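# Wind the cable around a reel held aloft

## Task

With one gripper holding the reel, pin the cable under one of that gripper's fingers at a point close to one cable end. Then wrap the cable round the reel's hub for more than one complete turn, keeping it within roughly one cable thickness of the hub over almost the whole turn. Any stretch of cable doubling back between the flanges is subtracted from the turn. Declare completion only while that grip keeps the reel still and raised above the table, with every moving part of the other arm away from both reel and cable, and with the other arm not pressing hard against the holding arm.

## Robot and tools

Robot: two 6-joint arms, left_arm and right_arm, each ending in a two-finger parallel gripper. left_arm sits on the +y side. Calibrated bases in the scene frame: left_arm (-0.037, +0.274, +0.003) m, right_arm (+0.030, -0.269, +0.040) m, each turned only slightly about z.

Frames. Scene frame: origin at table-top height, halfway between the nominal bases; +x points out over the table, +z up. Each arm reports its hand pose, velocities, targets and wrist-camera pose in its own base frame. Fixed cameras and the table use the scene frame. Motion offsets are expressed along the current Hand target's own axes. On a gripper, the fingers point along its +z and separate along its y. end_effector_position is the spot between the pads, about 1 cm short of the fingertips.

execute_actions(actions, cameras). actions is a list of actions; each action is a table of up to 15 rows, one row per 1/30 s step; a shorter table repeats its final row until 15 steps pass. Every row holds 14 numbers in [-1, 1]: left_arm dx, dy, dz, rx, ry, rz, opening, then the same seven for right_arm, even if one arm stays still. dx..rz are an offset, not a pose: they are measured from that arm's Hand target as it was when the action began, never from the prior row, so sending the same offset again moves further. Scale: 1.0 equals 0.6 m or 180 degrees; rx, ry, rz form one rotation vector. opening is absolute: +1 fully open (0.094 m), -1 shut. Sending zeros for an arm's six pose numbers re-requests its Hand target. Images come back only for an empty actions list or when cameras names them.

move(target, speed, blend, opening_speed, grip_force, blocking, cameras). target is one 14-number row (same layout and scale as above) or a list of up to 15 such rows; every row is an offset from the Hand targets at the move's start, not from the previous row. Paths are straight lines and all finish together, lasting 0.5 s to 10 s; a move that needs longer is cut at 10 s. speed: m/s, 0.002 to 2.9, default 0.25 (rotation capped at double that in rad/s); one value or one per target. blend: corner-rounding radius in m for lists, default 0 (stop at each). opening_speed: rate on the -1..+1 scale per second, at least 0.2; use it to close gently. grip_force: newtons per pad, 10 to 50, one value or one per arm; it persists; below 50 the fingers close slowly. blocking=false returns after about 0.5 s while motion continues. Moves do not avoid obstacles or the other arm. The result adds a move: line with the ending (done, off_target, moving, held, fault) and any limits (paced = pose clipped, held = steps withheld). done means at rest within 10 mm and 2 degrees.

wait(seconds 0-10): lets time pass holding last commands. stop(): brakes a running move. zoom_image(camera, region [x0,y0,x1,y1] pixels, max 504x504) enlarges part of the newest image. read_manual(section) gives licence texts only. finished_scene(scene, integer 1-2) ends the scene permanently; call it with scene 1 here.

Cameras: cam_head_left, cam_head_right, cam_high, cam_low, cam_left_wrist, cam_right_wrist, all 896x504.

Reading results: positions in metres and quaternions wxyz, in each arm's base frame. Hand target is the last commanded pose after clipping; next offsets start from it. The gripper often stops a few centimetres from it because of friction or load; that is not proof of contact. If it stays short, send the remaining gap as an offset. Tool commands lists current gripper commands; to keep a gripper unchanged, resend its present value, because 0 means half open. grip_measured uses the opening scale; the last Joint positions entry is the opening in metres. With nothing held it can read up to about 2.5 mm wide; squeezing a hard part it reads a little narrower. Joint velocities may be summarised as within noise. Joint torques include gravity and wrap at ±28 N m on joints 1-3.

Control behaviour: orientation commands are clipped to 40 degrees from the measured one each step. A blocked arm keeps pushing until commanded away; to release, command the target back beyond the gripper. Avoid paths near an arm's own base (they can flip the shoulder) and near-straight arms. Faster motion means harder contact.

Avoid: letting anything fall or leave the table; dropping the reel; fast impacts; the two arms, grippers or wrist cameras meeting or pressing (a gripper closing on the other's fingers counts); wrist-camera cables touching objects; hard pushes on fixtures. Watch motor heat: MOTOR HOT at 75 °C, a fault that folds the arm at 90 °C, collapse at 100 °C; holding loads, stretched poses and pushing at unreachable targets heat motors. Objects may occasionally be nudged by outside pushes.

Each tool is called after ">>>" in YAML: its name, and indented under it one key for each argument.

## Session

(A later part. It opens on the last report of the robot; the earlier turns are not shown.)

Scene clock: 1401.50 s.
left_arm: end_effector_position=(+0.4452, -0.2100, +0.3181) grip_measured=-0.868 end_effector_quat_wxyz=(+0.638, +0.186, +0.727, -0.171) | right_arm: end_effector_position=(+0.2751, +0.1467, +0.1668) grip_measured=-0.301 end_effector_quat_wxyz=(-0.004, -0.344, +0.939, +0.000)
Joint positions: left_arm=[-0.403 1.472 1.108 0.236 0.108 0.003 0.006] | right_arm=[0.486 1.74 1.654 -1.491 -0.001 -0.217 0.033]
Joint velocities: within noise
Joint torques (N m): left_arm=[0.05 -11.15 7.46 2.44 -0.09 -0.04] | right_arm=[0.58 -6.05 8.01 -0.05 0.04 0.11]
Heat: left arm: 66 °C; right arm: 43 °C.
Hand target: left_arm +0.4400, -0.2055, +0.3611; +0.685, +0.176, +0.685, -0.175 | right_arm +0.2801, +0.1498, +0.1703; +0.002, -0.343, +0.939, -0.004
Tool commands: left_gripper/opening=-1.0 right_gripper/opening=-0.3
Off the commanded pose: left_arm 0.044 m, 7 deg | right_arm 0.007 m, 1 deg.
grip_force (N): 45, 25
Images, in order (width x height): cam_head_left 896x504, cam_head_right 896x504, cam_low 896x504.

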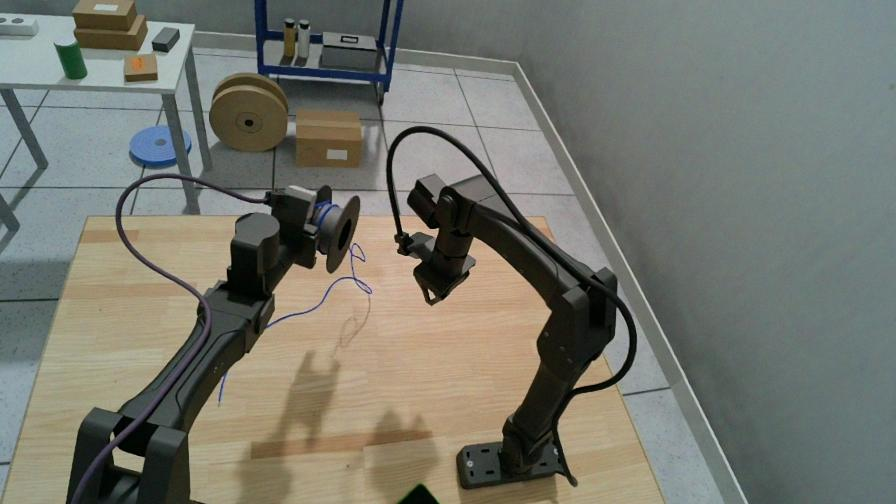

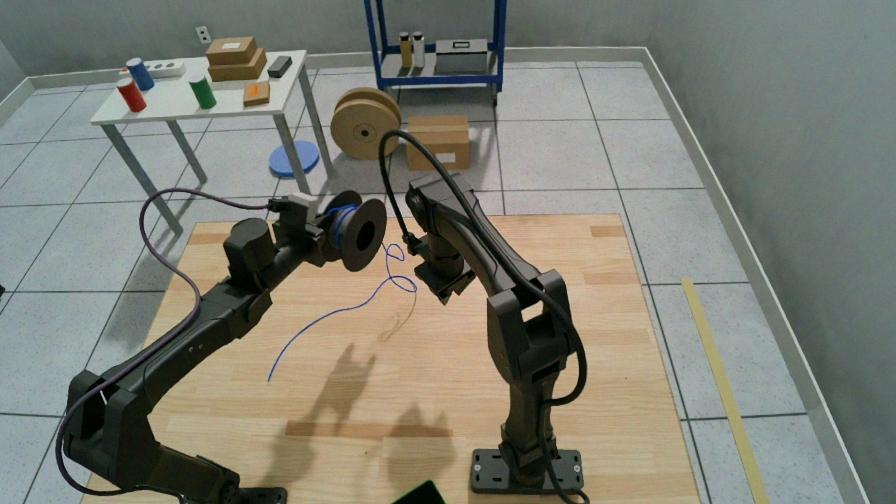

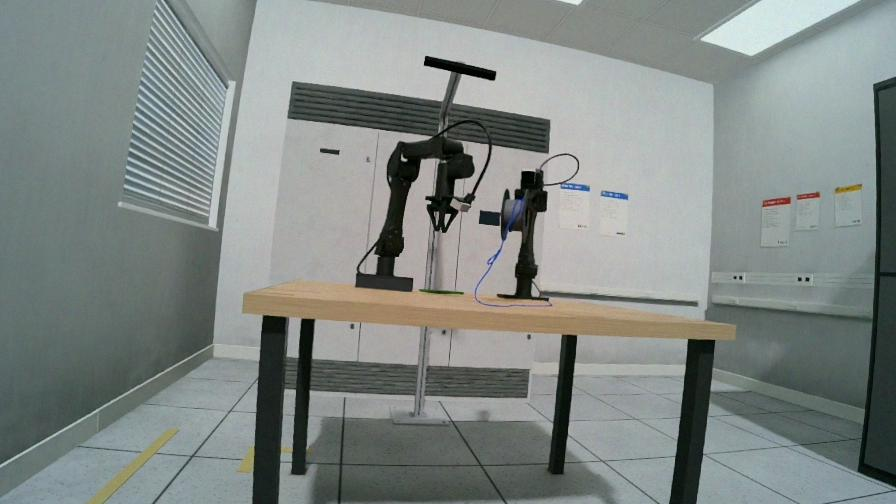

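>>> execute_actions:
  actions: []
  cameras: ["cam_left_wrist","cam_high","cam_low","cam_head_right"]

>>> zoom_image:
  camera: "cam_left_wrist"
  region: [420, 260, 644, 504]

>>> zoom_image:
  camera: "cam_low"
  region: [480, 160, 560, 260]

>>> zoom_image:
  camera: "cam_high"
  region: [430, 140, 520, 230]

>>> zoom_image:
  camera: "cam_head_right"
  region: [300, 170, 410, 290]

Scene clock: 1451.67 s.
left_arm: end_effector_position=(+0.4452, -0.2100, +0.3181) grip_measured=-0.868 end_effector_quat_wxyz=(+0.638, +0.186, +0.727, -0.171) | right_arm: end_effector_position=(+0.2751, +0.1467, +0.1668) grip_measured=-0.301 end_effector_quat_wxyz=(-0.004, -0.344, +0.939, +0.000)
Joint positions: left_arm=[-0.403 1.472 1.108 0.236 0.108 0.003 0.006] | right_arm=[0.486 1.74 1.654 -1.491 -0.001 -0.217 0.033]
Joint velocities: within noise
Joint torques (N m): left_arm=[0.05 -11.14 7.46 2.44 -0.09 -0.04] | right_arm=[0.53 -6 8.1 -0.09 0.04 0.13]
Heat: left arm: 68 °C; right arm: 42 °C.
Hand target: left_arm +0.4400, -0.2055, +0.3611; +0.685, +0.176, +0.685, -0.175 | right_arm +0.2801, +0.1498, +0.1703; +0.002, -0.343, +0.939, -0.004
Tool commands: left_gripper/opening=-1.0 right_gripper/opening=-0.3
Off the commanded pose: left_arm 0.044 m, 7 deg | right_arm 0.007 m, 1 deg.
grip_force (N): 45, 25
camera_calibration:
cam_left_wrist: T_world_to_cam=[[-0.469406, -0.882982, 0.000730067, 0.0229944], [-0.471641, 0.250032, -0.8456, 0.566689], [0.746467, -0.397274, -0.533817, -0.151719], [0, 0, 0, 1]] pos_world=[0.39132, -0.181661, 0.398185]
Images, in order (width x height): cam_head_right 896x504, cam_high 896x504, cam_low 896x504, cam_left_wrist 896x504.

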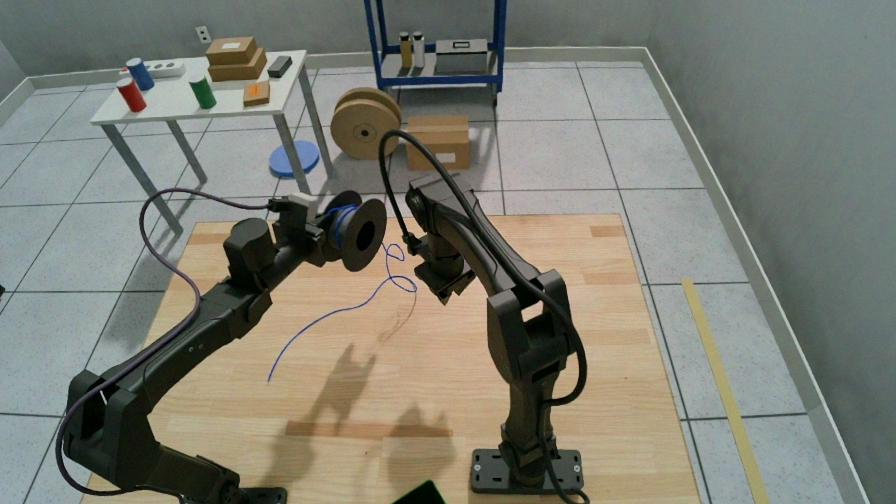

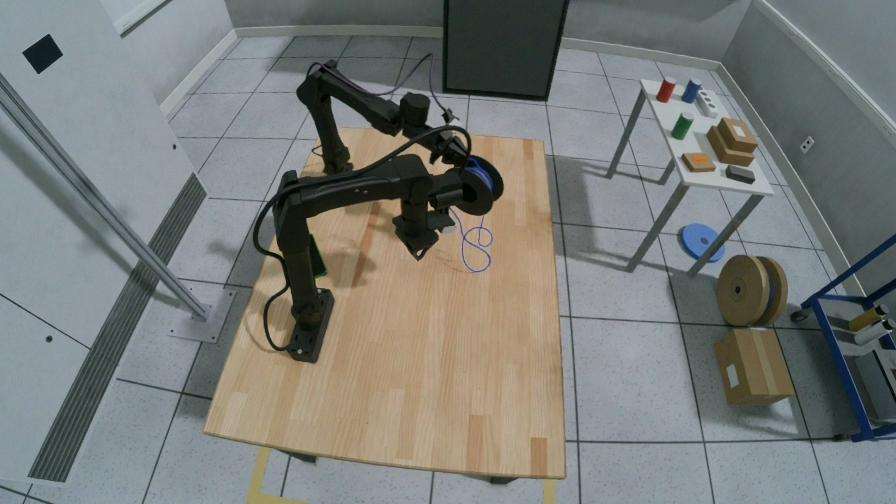

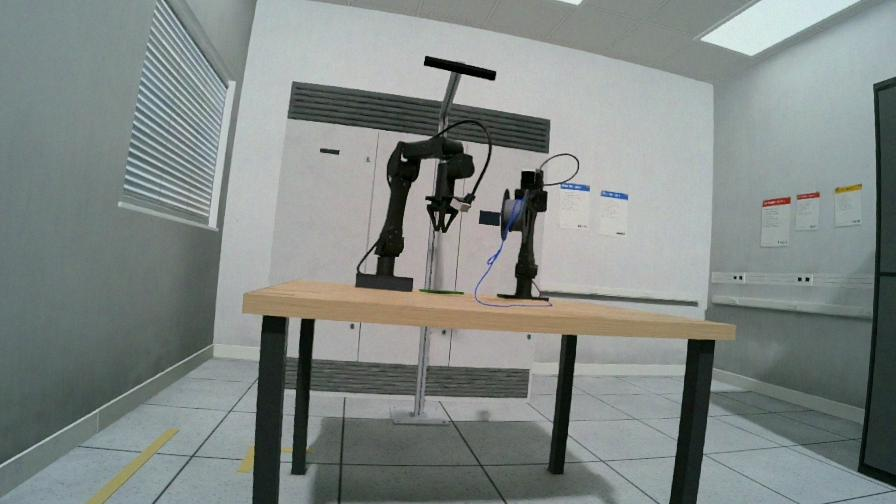

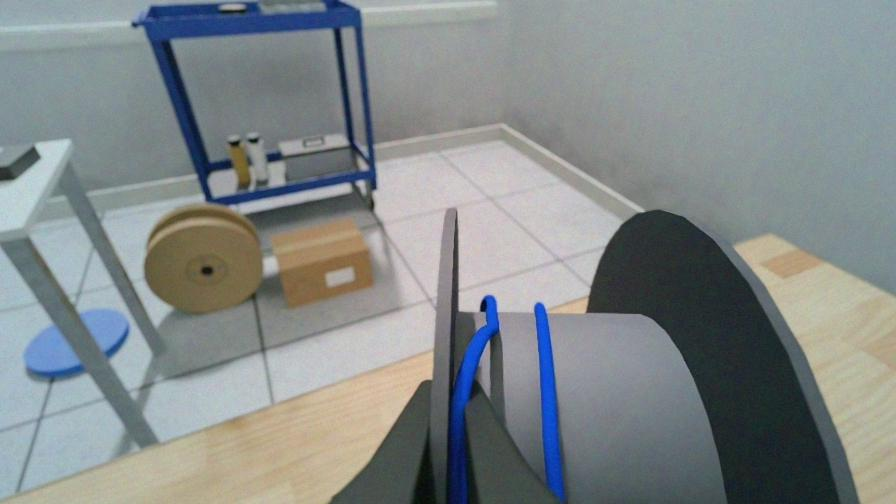

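Scaled by 2.066 from the camera's 896x504 image, which has a finer 1280x720 frame.

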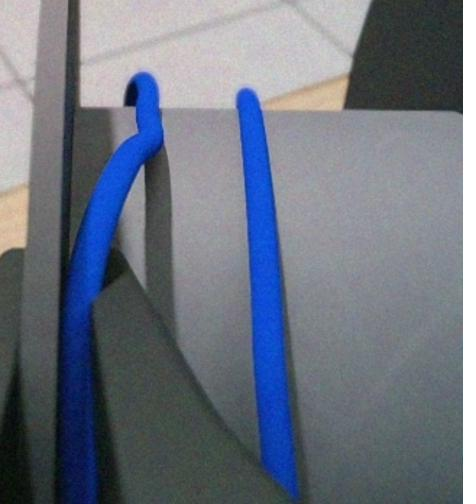

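Scaled by 5.040 from the camera's 896x504 image, which has a finer 1280x720 frame.

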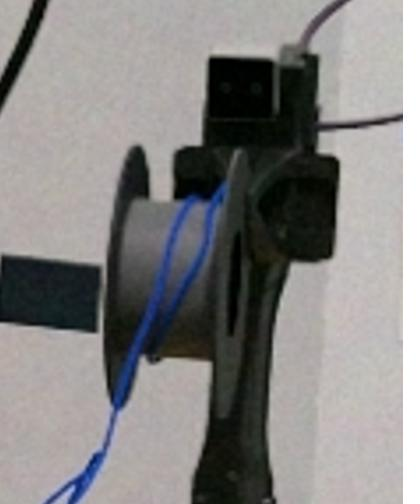

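Scaled by 5.600 from the camera's 896x504 image, which has a finer 1280x720 frame.

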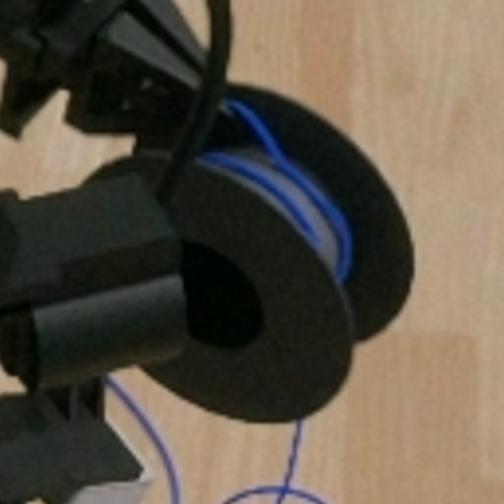

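Scaled by 4.200 from the camera's 896x504 image, which has a finer 1280x720 frame.

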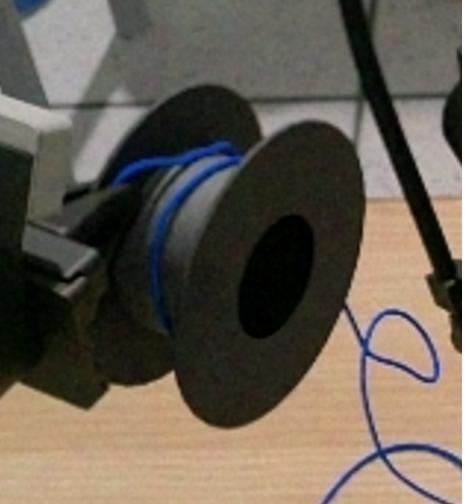

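>>> move:
  target: [-0.083,0.133,0,0,0,0,-1,0,0,0,0,0,0,-0.3]
  speed: 0.12
  cameras: ["cam_head_left","cam_head_right","cam_low","cam_left_wrist"]

>>> zoom_image:
  camera: "cam_head_left"
  region: [260, 180, 440, 360]

>>> zoom_image:
  camera: "cam_head_right"
  region: [280, 180, 460, 360]

Scene clock: 1482.07 s.
left_arm: end_effector_position=(+0.4773, -0.1341, +0.3735) grip_measured=-0.868 end_effector_quat_wxyz=(+0.650, +0.172, +0.719, -0.174) | right_arm: end_effector_position=(+0.2751, +0.1467, +0.1668) grip_measured=-0.301 end_effector_quat_wxyz=(-0.004, -0.344, +0.939, +0.000)
Joint positions: left_arm=[-0.155 1.5 1.32 0.08 0.339 0.006 0.006] | right_arm=[0.486 1.74 1.654 -1.491 -0.001 -0.217 0.033]
Joint torques (N m): left_arm=[-0.01 -7.47 11.25 2.1 0.12 -0.05] | right_arm=[0.54 -5.91 7.92 -0.08 0.07 0.11]
Heat: left arm: 68 °C; right arm: 42 °C.
Hand target: left_arm +0.4783, -0.1357, +0.4110; +0.685, +0.176, +0.685, -0.175 | right_arm +0.2801, +0.1499, +0.1703; +0.002, -0.343, +0.939, -0.004
Off the commanded pose: left_arm 0.038 m, 6 deg | right_arm 0.007 m, 1 deg.
grip_force (N): 45, 25
move: off_target (left_arm)
camera_calibration:
cam_left_wrist: T_world_to_cam=[[-0.45268, -0.89149, 0.0180454, 0.0895244], [-0.457496, 0.214841, -0.862868, 0.604718], [0.765361, -0.398859, -0.505108, -0.135859], [0, 0, 0, 1]] pos_world=[0.421163, -0.104296, 0.451552]
Images, in order (width x height): cam_head_left 896x504, cam_head_right 896x504, cam_low 896x504, cam_left_wrist 896x504.

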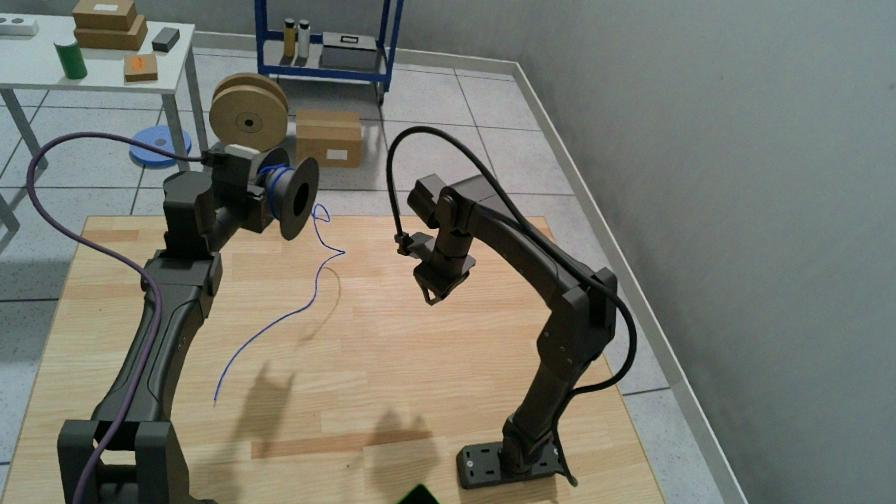

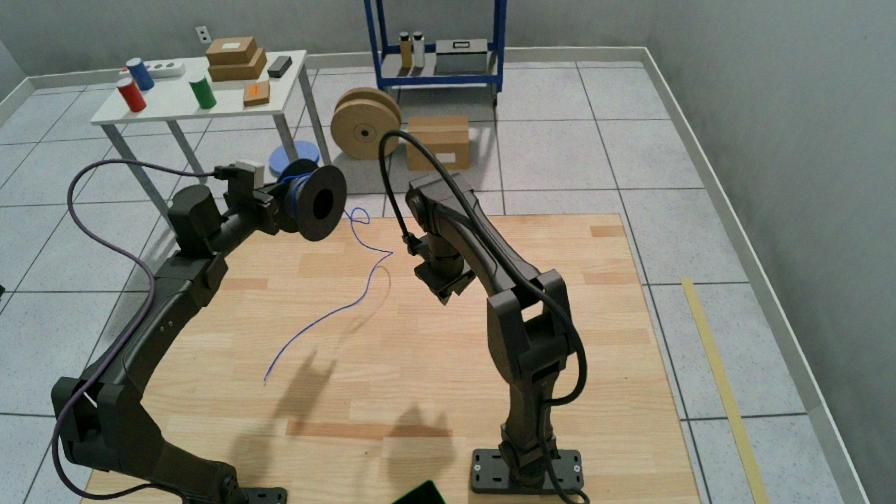

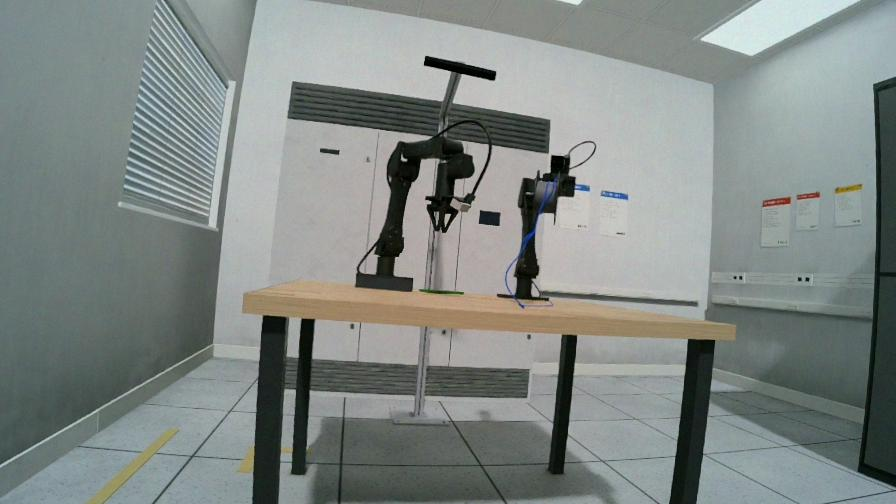

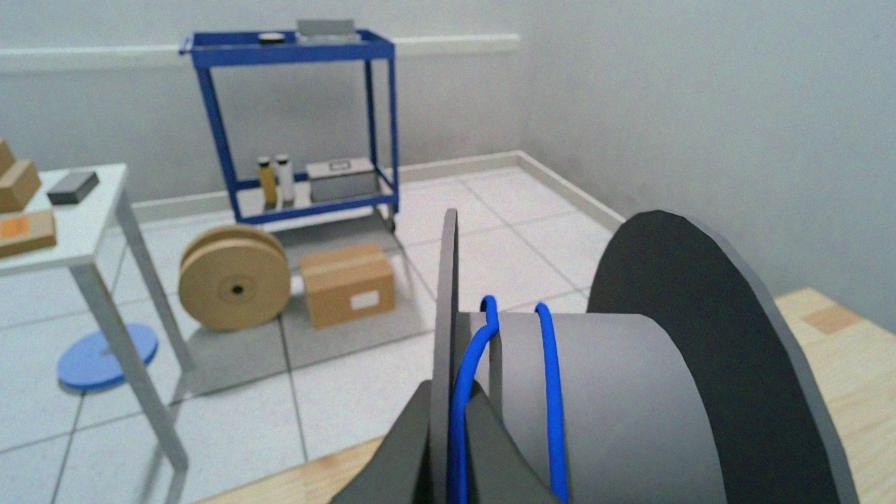

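Scaled by 2.800 from the camera's 896x504 image, which has a finer 1280x720 frame.

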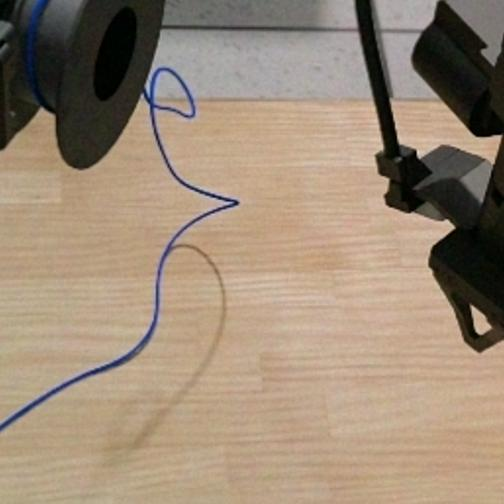

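Scaled by 2.800 from the camera's 896x504 image, which has a finer 1280x720 frame.

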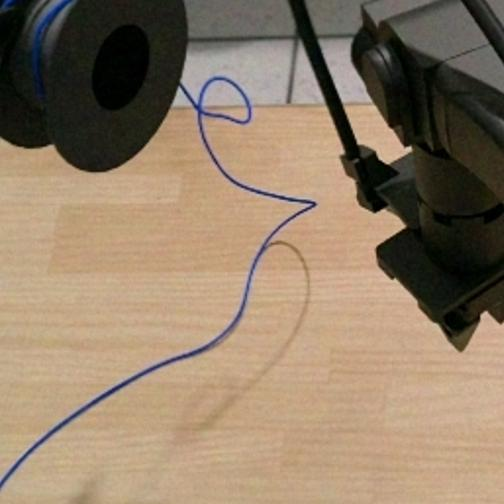

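>>> move:
  target:
    - [0,0,0,0,0,0,-1,-0.1987,0.029,0.217,0.084,-0.091,-0.5215,-0.1]
    - [0,0,0,0,0,0,-1,-0.453,0.093,0.233,0.084,-0.091,-0.5215,-0.1]
  speed: 0.25
  blend: [0.02,0]
  cameras: ["cam_head_left","cam_high","cam_low","cam_right_wrist"]

Scene clock: 1508.67 s.
left_arm: end_effector_position=(+0.4844, -0.1149, +0.3727) grip_measured=-0.868 end_effector_quat_wxyz=(+0.657, +0.152, +0.725, -0.139) | right_arm: end_effector_position=(+0.4531, +0.3614, +0.0394) grip_measured=-0.101 end_effector_quat_wxyz=(-0.161, +0.910, -0.374, +0.075)
Joint positions: left_arm=[-0.135 1.5 1.32 0.078 0.279 0.026 0.006] | right_arm=[0.663 2.559 2.359 -1.016 -0.029 -1.695 0.042]
Joint torques (N m): left_arm=[-1.68 -7.68 11.18 2.12 0.74 -0.26] | right_arm=[0.65 -10.65 8.47 0.58 -0.05 0.11]
Heat: left arm: 67 °C; right arm: 42 °C.
Hand target: left_arm +0.4782, -0.1358, +0.4110; +0.685, +0.176, +0.685, -0.175 | right_arm +0.4529, +0.3669, +0.0303; -0.158, +0.910, -0.376, +0.070
Off the commanded pose: left_arm 0.044 m, 7 deg | right_arm 0.011 m, 1 deg.
grip_force (N): 45, 25
move: off_target (left_arm, right_arm)
camera_calibration:
cam_right_wrist: T_world_to_cam=[[0.673229, 0.664785, 0.323764, -0.5566], [0.53573, -0.740317, 0.406107, 0.046109], [0.509663, -0.0999529, -0.854549, -0.0698918], [0, 0, 0, 1]] pos_world=[0.385638, 0.397169, 0.101756]
Images, in order (width x height): cam_head_left 896x504, cam_high 896x504, cam_low 896x504, cam_right_wrist 896x504.

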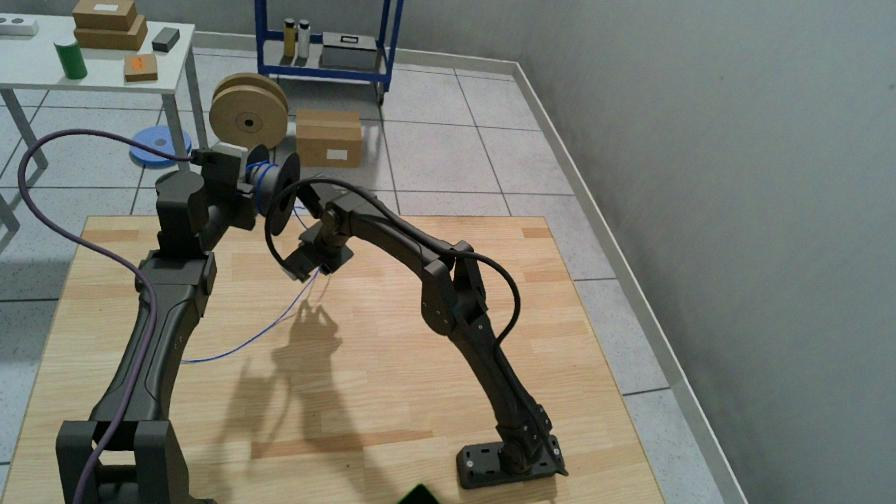

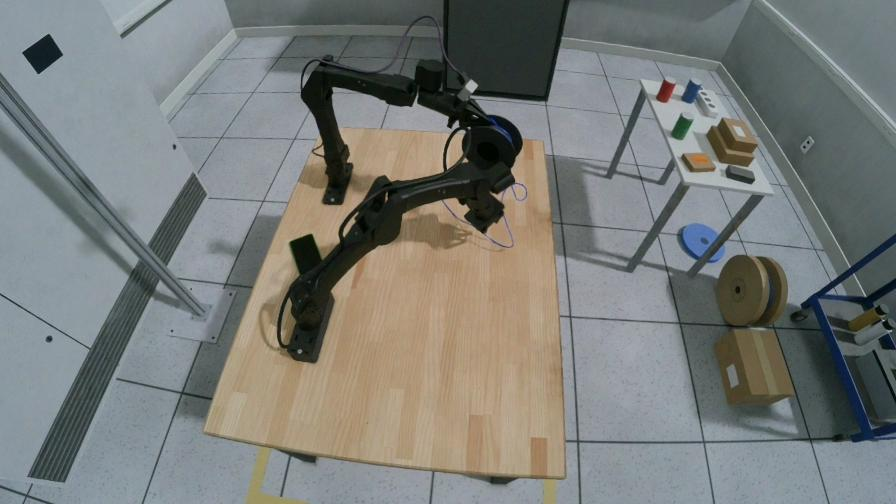

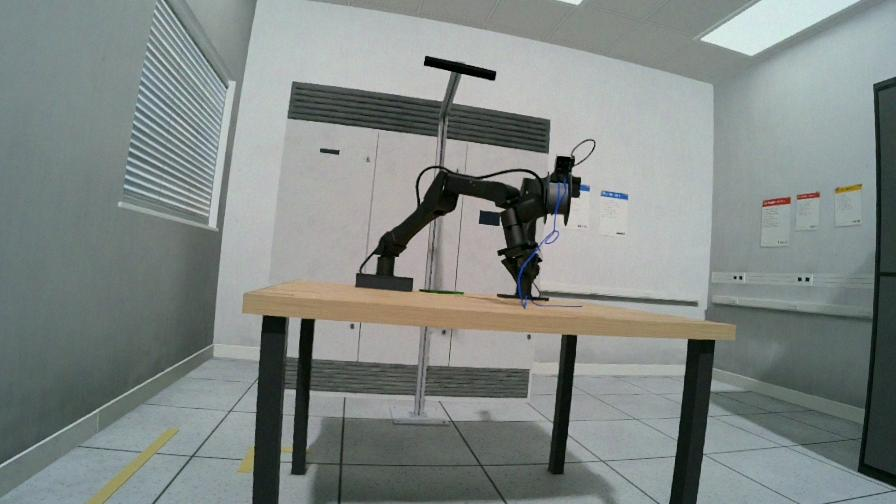

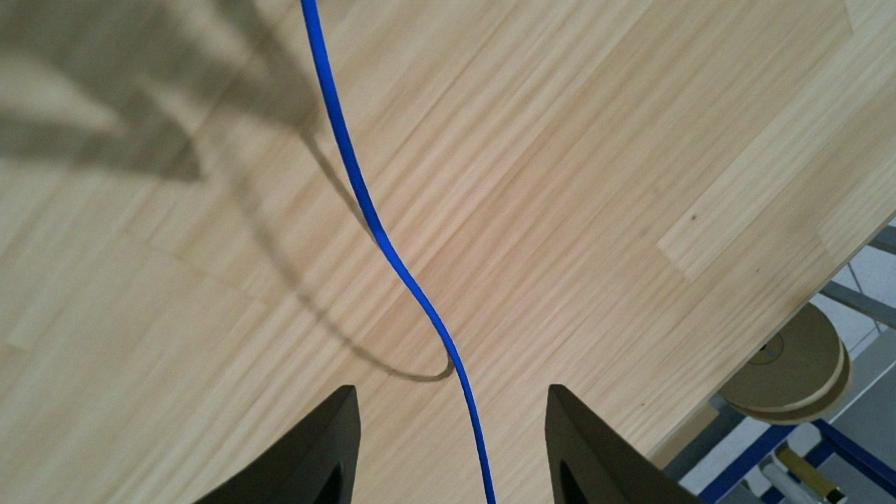

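>>> move:
  target:
    - [0,0.1,0,0,0,0,-1,0,0,0,0,0,0,-0.1]
    - [-0.12,0.1,0,0,0,0,-1,0,0,0,0,0,0,-0.1]
  speed: 0.08
  cameras: ["cam_head_left","cam_high","cam_low","cam_right_wrist","cam_left_wrist"]

Scene clock: 1523.67 s.
left_arm: end_effector_position=(+0.5096, -0.0810, +0.4494) grip_measured=-0.868 end_effector_quat_wxyz=(+0.654, +0.168, +0.716, -0.176) | right_arm: end_effector_position=(+0.4524, +0.3609, +0.0354) grip_measured=-0.101 end_effector_quat_wxyz=(-0.157, +0.911, -0.374, +0.073)
Joint positions: left_arm=[0.009 1.667 1.788 -0.214 0.502 0.012 0.006] | right_arm=[0.663 2.565 2.359 -1.017 -0.029 -1.695 0.042]
Joint torques (N m): left_arm=[-0.17 -8.39 10.84 2.03 0.11 -0.13] | right_arm=[0.59 -11.19 8.77 0.6 -0.08 0.15]
Heat: left arm: 67 °C; right arm: 42 °C.
Hand target: left_arm +0.5071, -0.0832, +0.4831; +0.685, +0.176, +0.685, -0.175 | right_arm +0.4529, +0.3668, +0.0302; -0.158, +0.910, -0.376, +0.070
Off the commanded pose: left_arm 0.034 m, 5 deg | right_arm 0.008 m, 0 deg.
grip_force (N): 45, 25
move: off_target (left_arm)
camera_calibration:
cam_left_wrist: T_world_to_cam=[[-0.451695, -0.891853, 0.0238462, 0.146967], [-0.450649, 0.205008, -0.868842, 0.67196], [0.769991, -0.403198, -0.494514, -0.108631], [0, 0, 0, 1]] pos_world=[0.452848, -0.0504843, 0.526603]
cam_right_wrist: T_world_to_cam=[[0.675259, 0.666347, 0.316239, -0.555758], [0.538273, -0.738328, 0.406367, 0.045826], [0.504269, -0.10418, -0.857239, -0.0688997], [0, 0, 0, 1]] pos_world=[0.385358, 0.396984, 0.0980665]
Images, in order (width x height): cam_head_left 896x504, cam_high 896x504, cam_low 896x504, cam_left_wrist 896x504, cam_right_wrist 896x504.

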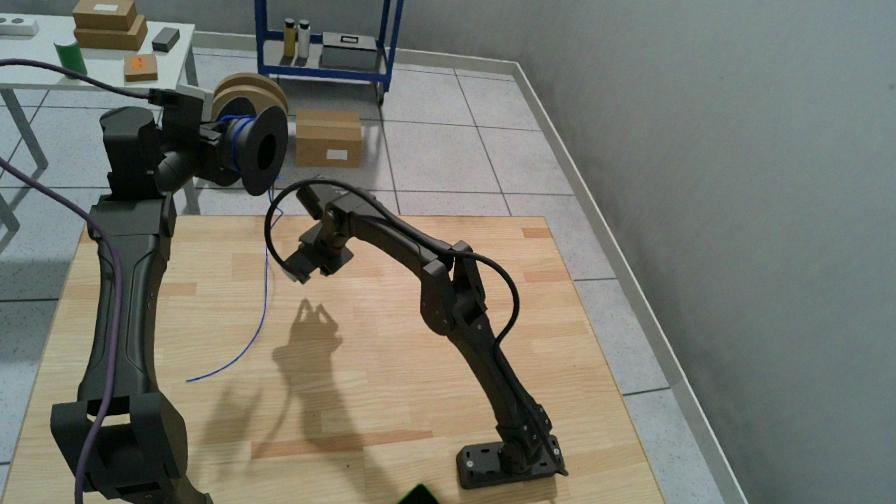

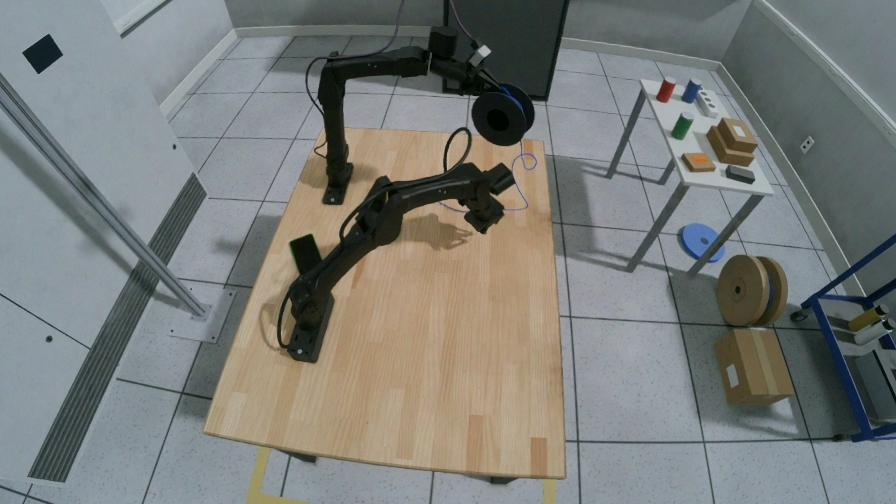

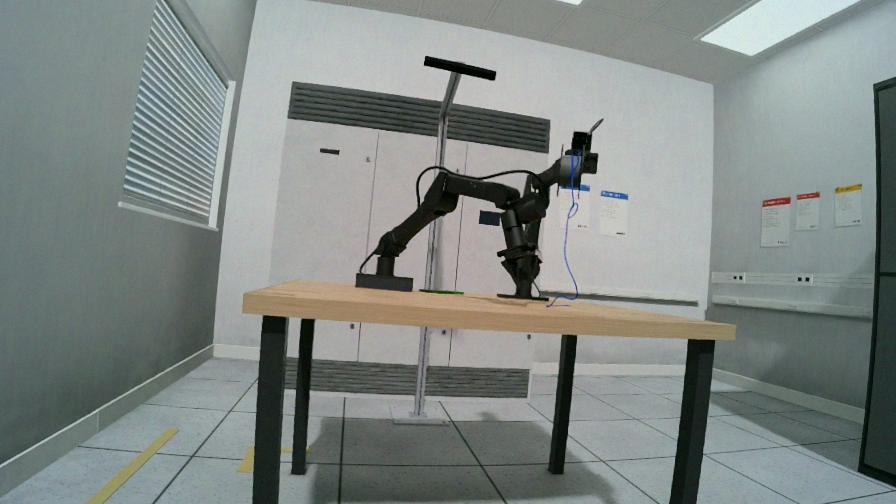

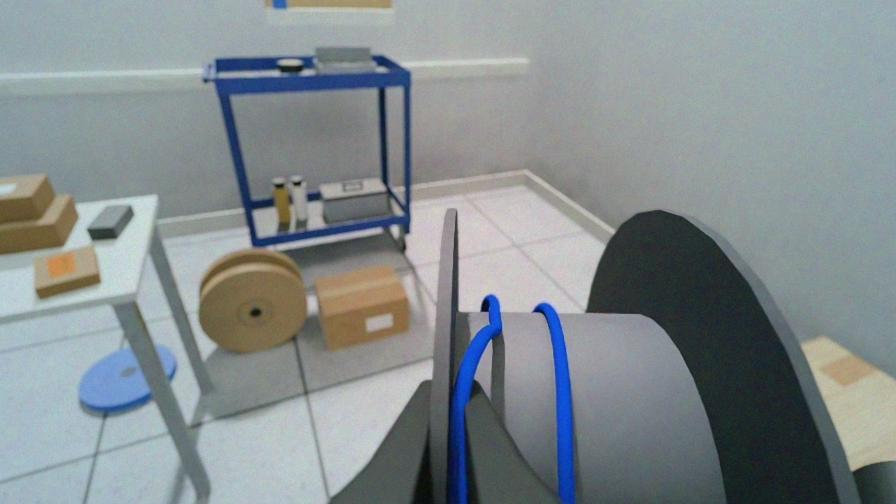

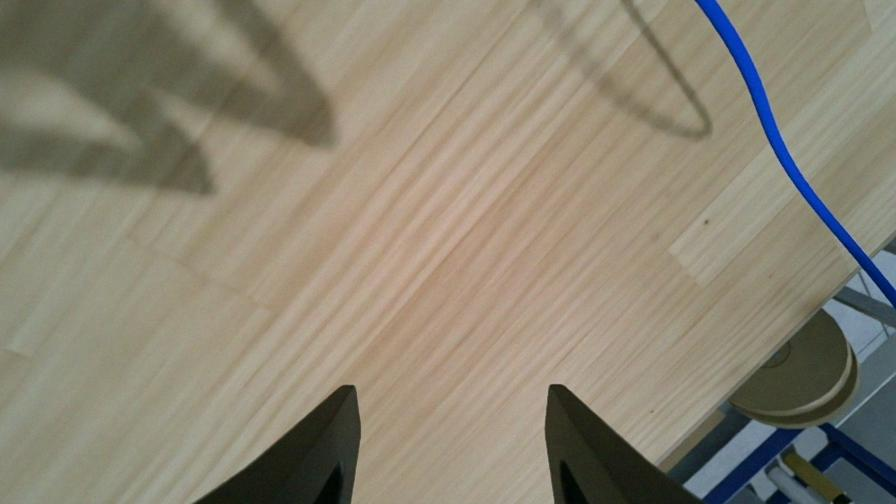

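>>> execute_actions:
  actions: []
  cameras: ["cam_head_left","cam_head_right","cam_low"]

>>> zoom_image:
  camera: "cam_head_left"
  region: [160, 100, 340, 400]

>>> zoom_image:
  camera: "cam_head_right"
  region: [200, 100, 420, 400]

>>> zoom_image:
  camera: "cam_low"
  region: [500, 120, 640, 320]

Scene clock: 1530.40 s.
left_arm: end_effector_position=(+0.5096, -0.0810, +0.4494) grip_measured=-0.868 end_effector_quat_wxyz=(+0.654, +0.168, +0.716, -0.176) | right_arm: end_effector_position=(+0.4524, +0.3609, +0.0354) grip_measured=-0.101 end_effector_quat_wxyz=(-0.157, +0.911, -0.374, +0.073)
Joint positions: left_arm=[0.009 1.667 1.788 -0.214 0.502 0.012 0.006] | right_arm=[0.663 2.565 2.359 -1.017 -0.029 -1.695 0.042]
Joint velocities: within noise
Joint torques (N m): left_arm=[-0.17 -8.38 10.84 2.02 0.11 -0.13] | right_arm=[0.64 -11.3 8.8 0.57 -0.07 0.12]
Heat: left arm: 67 °C; right arm: 42 °C.
Hand target: left_arm +0.5071, -0.0832, +0.4832; +0.685, +0.176, +0.685, -0.175 | right_arm +0.4529, +0.3668, +0.0302; -0.158, +0.910, -0.376, +0.070
Tool commands: left_gripper/opening=-1.0 right_gripper/opening=-0.1
Off the commanded pose: left_arm 0.034 m, 5 deg | right_arm 0.008 m, 0 deg.
grip_force (N): 45, 25
Images, in order (width x height): cam_head_left 896x504, cam_head_right 896x504, cam_low 896x504.

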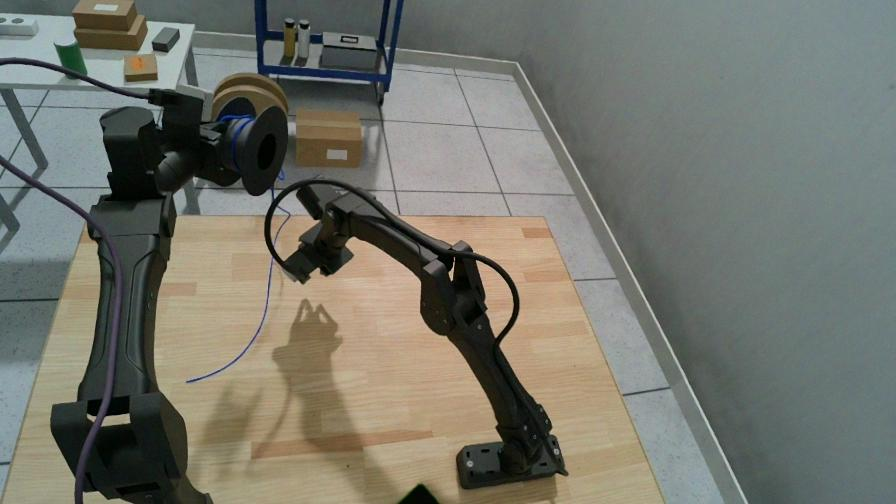

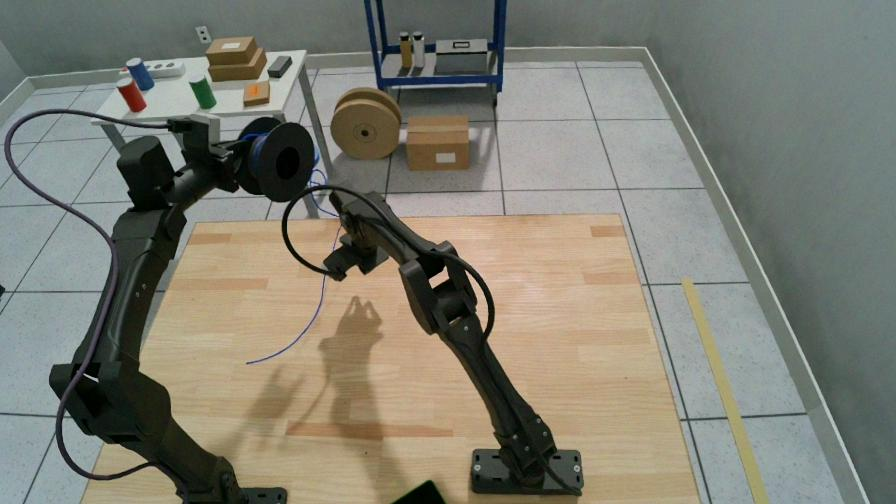

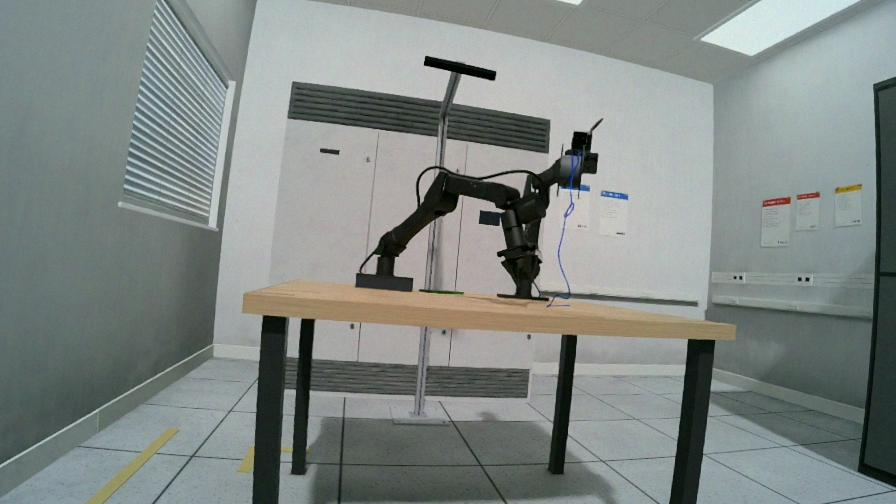

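Scaled by 1.680 from the camera's 896x504 image, which has a finer 1280x720 frame.

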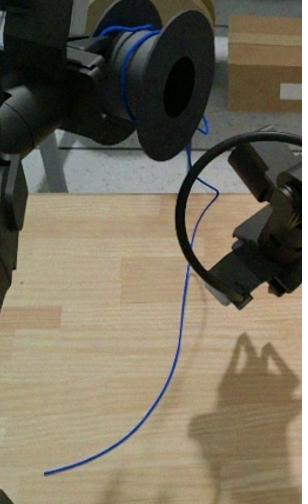

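Scaled by 1.680 from the camera's 896x504 image, which has a finer 1280x720 frame.

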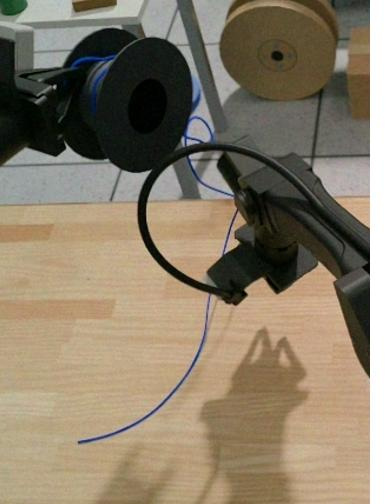

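Scaled by 2.520 from the camera's 896x504 image, which has a finer 1280x720 frame.

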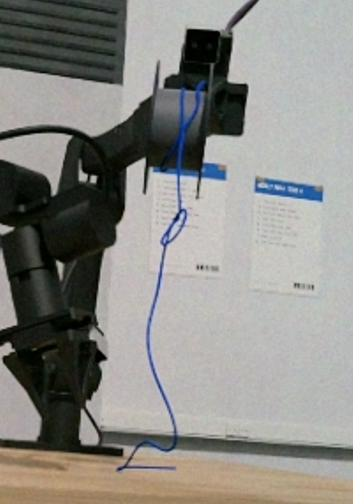

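>>> move:
  target: [0,0,0,0,0,0,-1,-0.172,0.033,-0.047,0,0,0,0.1]
  speed: 0.2
  cameras: ["cam_head_left","cam_high","cam_low","cam_right_wrist"]

Scene clock: 1541.87 s.
left_arm: end_effector_position=(+0.5096, -0.0810, +0.4494) grip_measured=-0.868 end_effector_quat_wxyz=(+0.654, +0.168, +0.716, -0.176) | right_arm: end_effector_position=(+0.3531, +0.4172, +0.0201) grip_measured=+0.099 end_effector_quat_wxyz=(-0.128, +0.919, -0.369, +0.061)
Joint positions: left_arm=[0.009 1.667 1.788 -0.214 0.502 0.012 0.006] | right_arm=[0.879 2.466 2.134 -0.957 0.038 -1.503 0.052]
Joint torques (N m): left_arm=[-0.17 -8.39 10.84 2.03 0.11 -0.13] | right_arm=[-0.47 -17.5 5.65 0.69 0.03 0.08]
Heat: left arm: 66 °C; right arm: 43 °C.
Hand target: left_arm +0.5071, -0.0832, +0.4832; +0.685, +0.176, +0.685, -0.175 | right_arm +0.3598, +0.4200, +0.0490; -0.157, +0.910, -0.376, +0.070
Off the commanded pose: left_arm 0.034 m, 5 deg | right_arm 0.030 m, 4 deg.
grip_force (N): 45, 25
move: off_target (left_arm, right_arm)
camera_calibration:
cam_right_wrist: T_world_to_cam=[[0.678089, 0.689682, 0.254035, -0.53078], [0.566378, -0.710612, 0.417429, 0.125443], [0.468414, -0.139174, -0.872479, 0.00144354], [0, 0, 0, 1]] pos_world=[0.288192, 0.455412, 0.0837327]
Images, in order (width x height): cam_head_left 896x504, cam_high 896x504, cam_low 896x504, cam_right_wrist 896x504.

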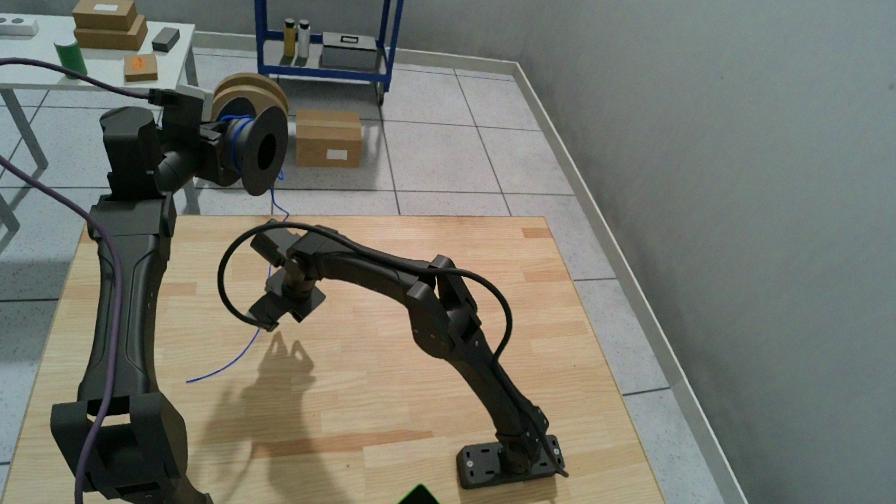

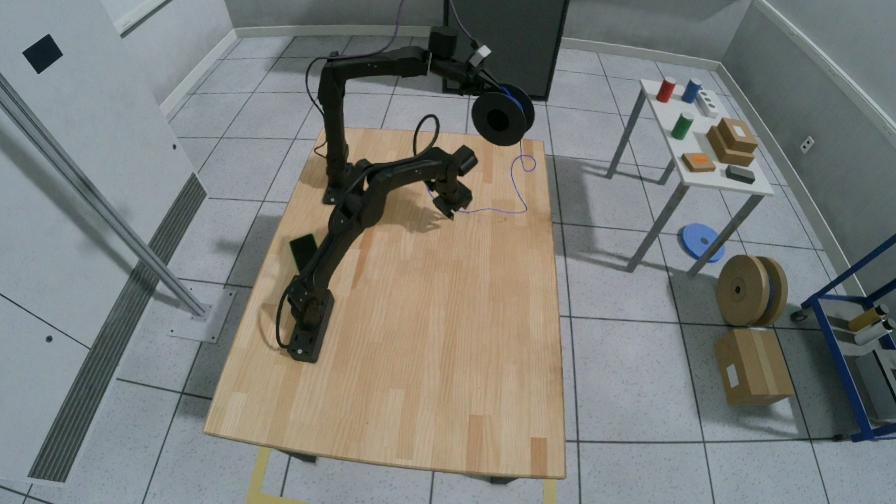

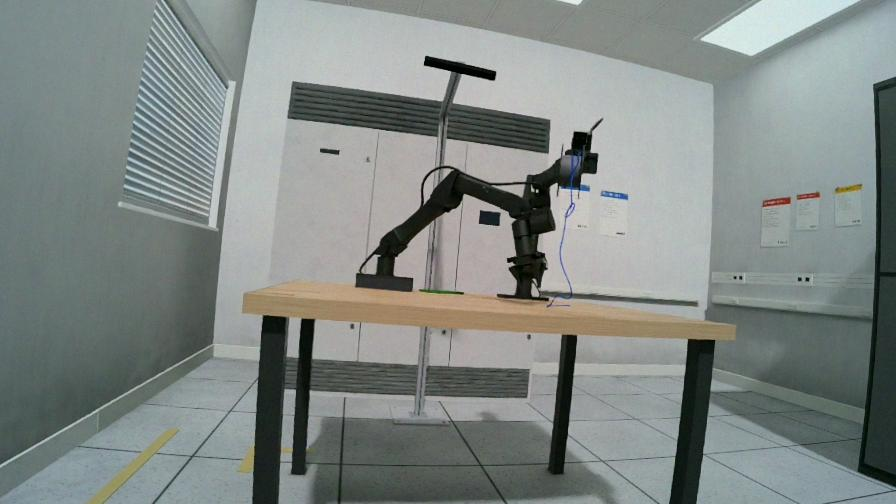

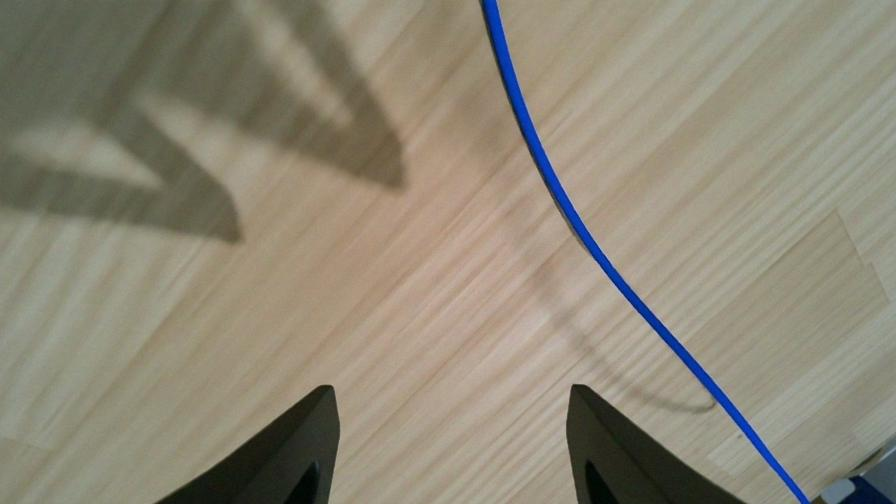

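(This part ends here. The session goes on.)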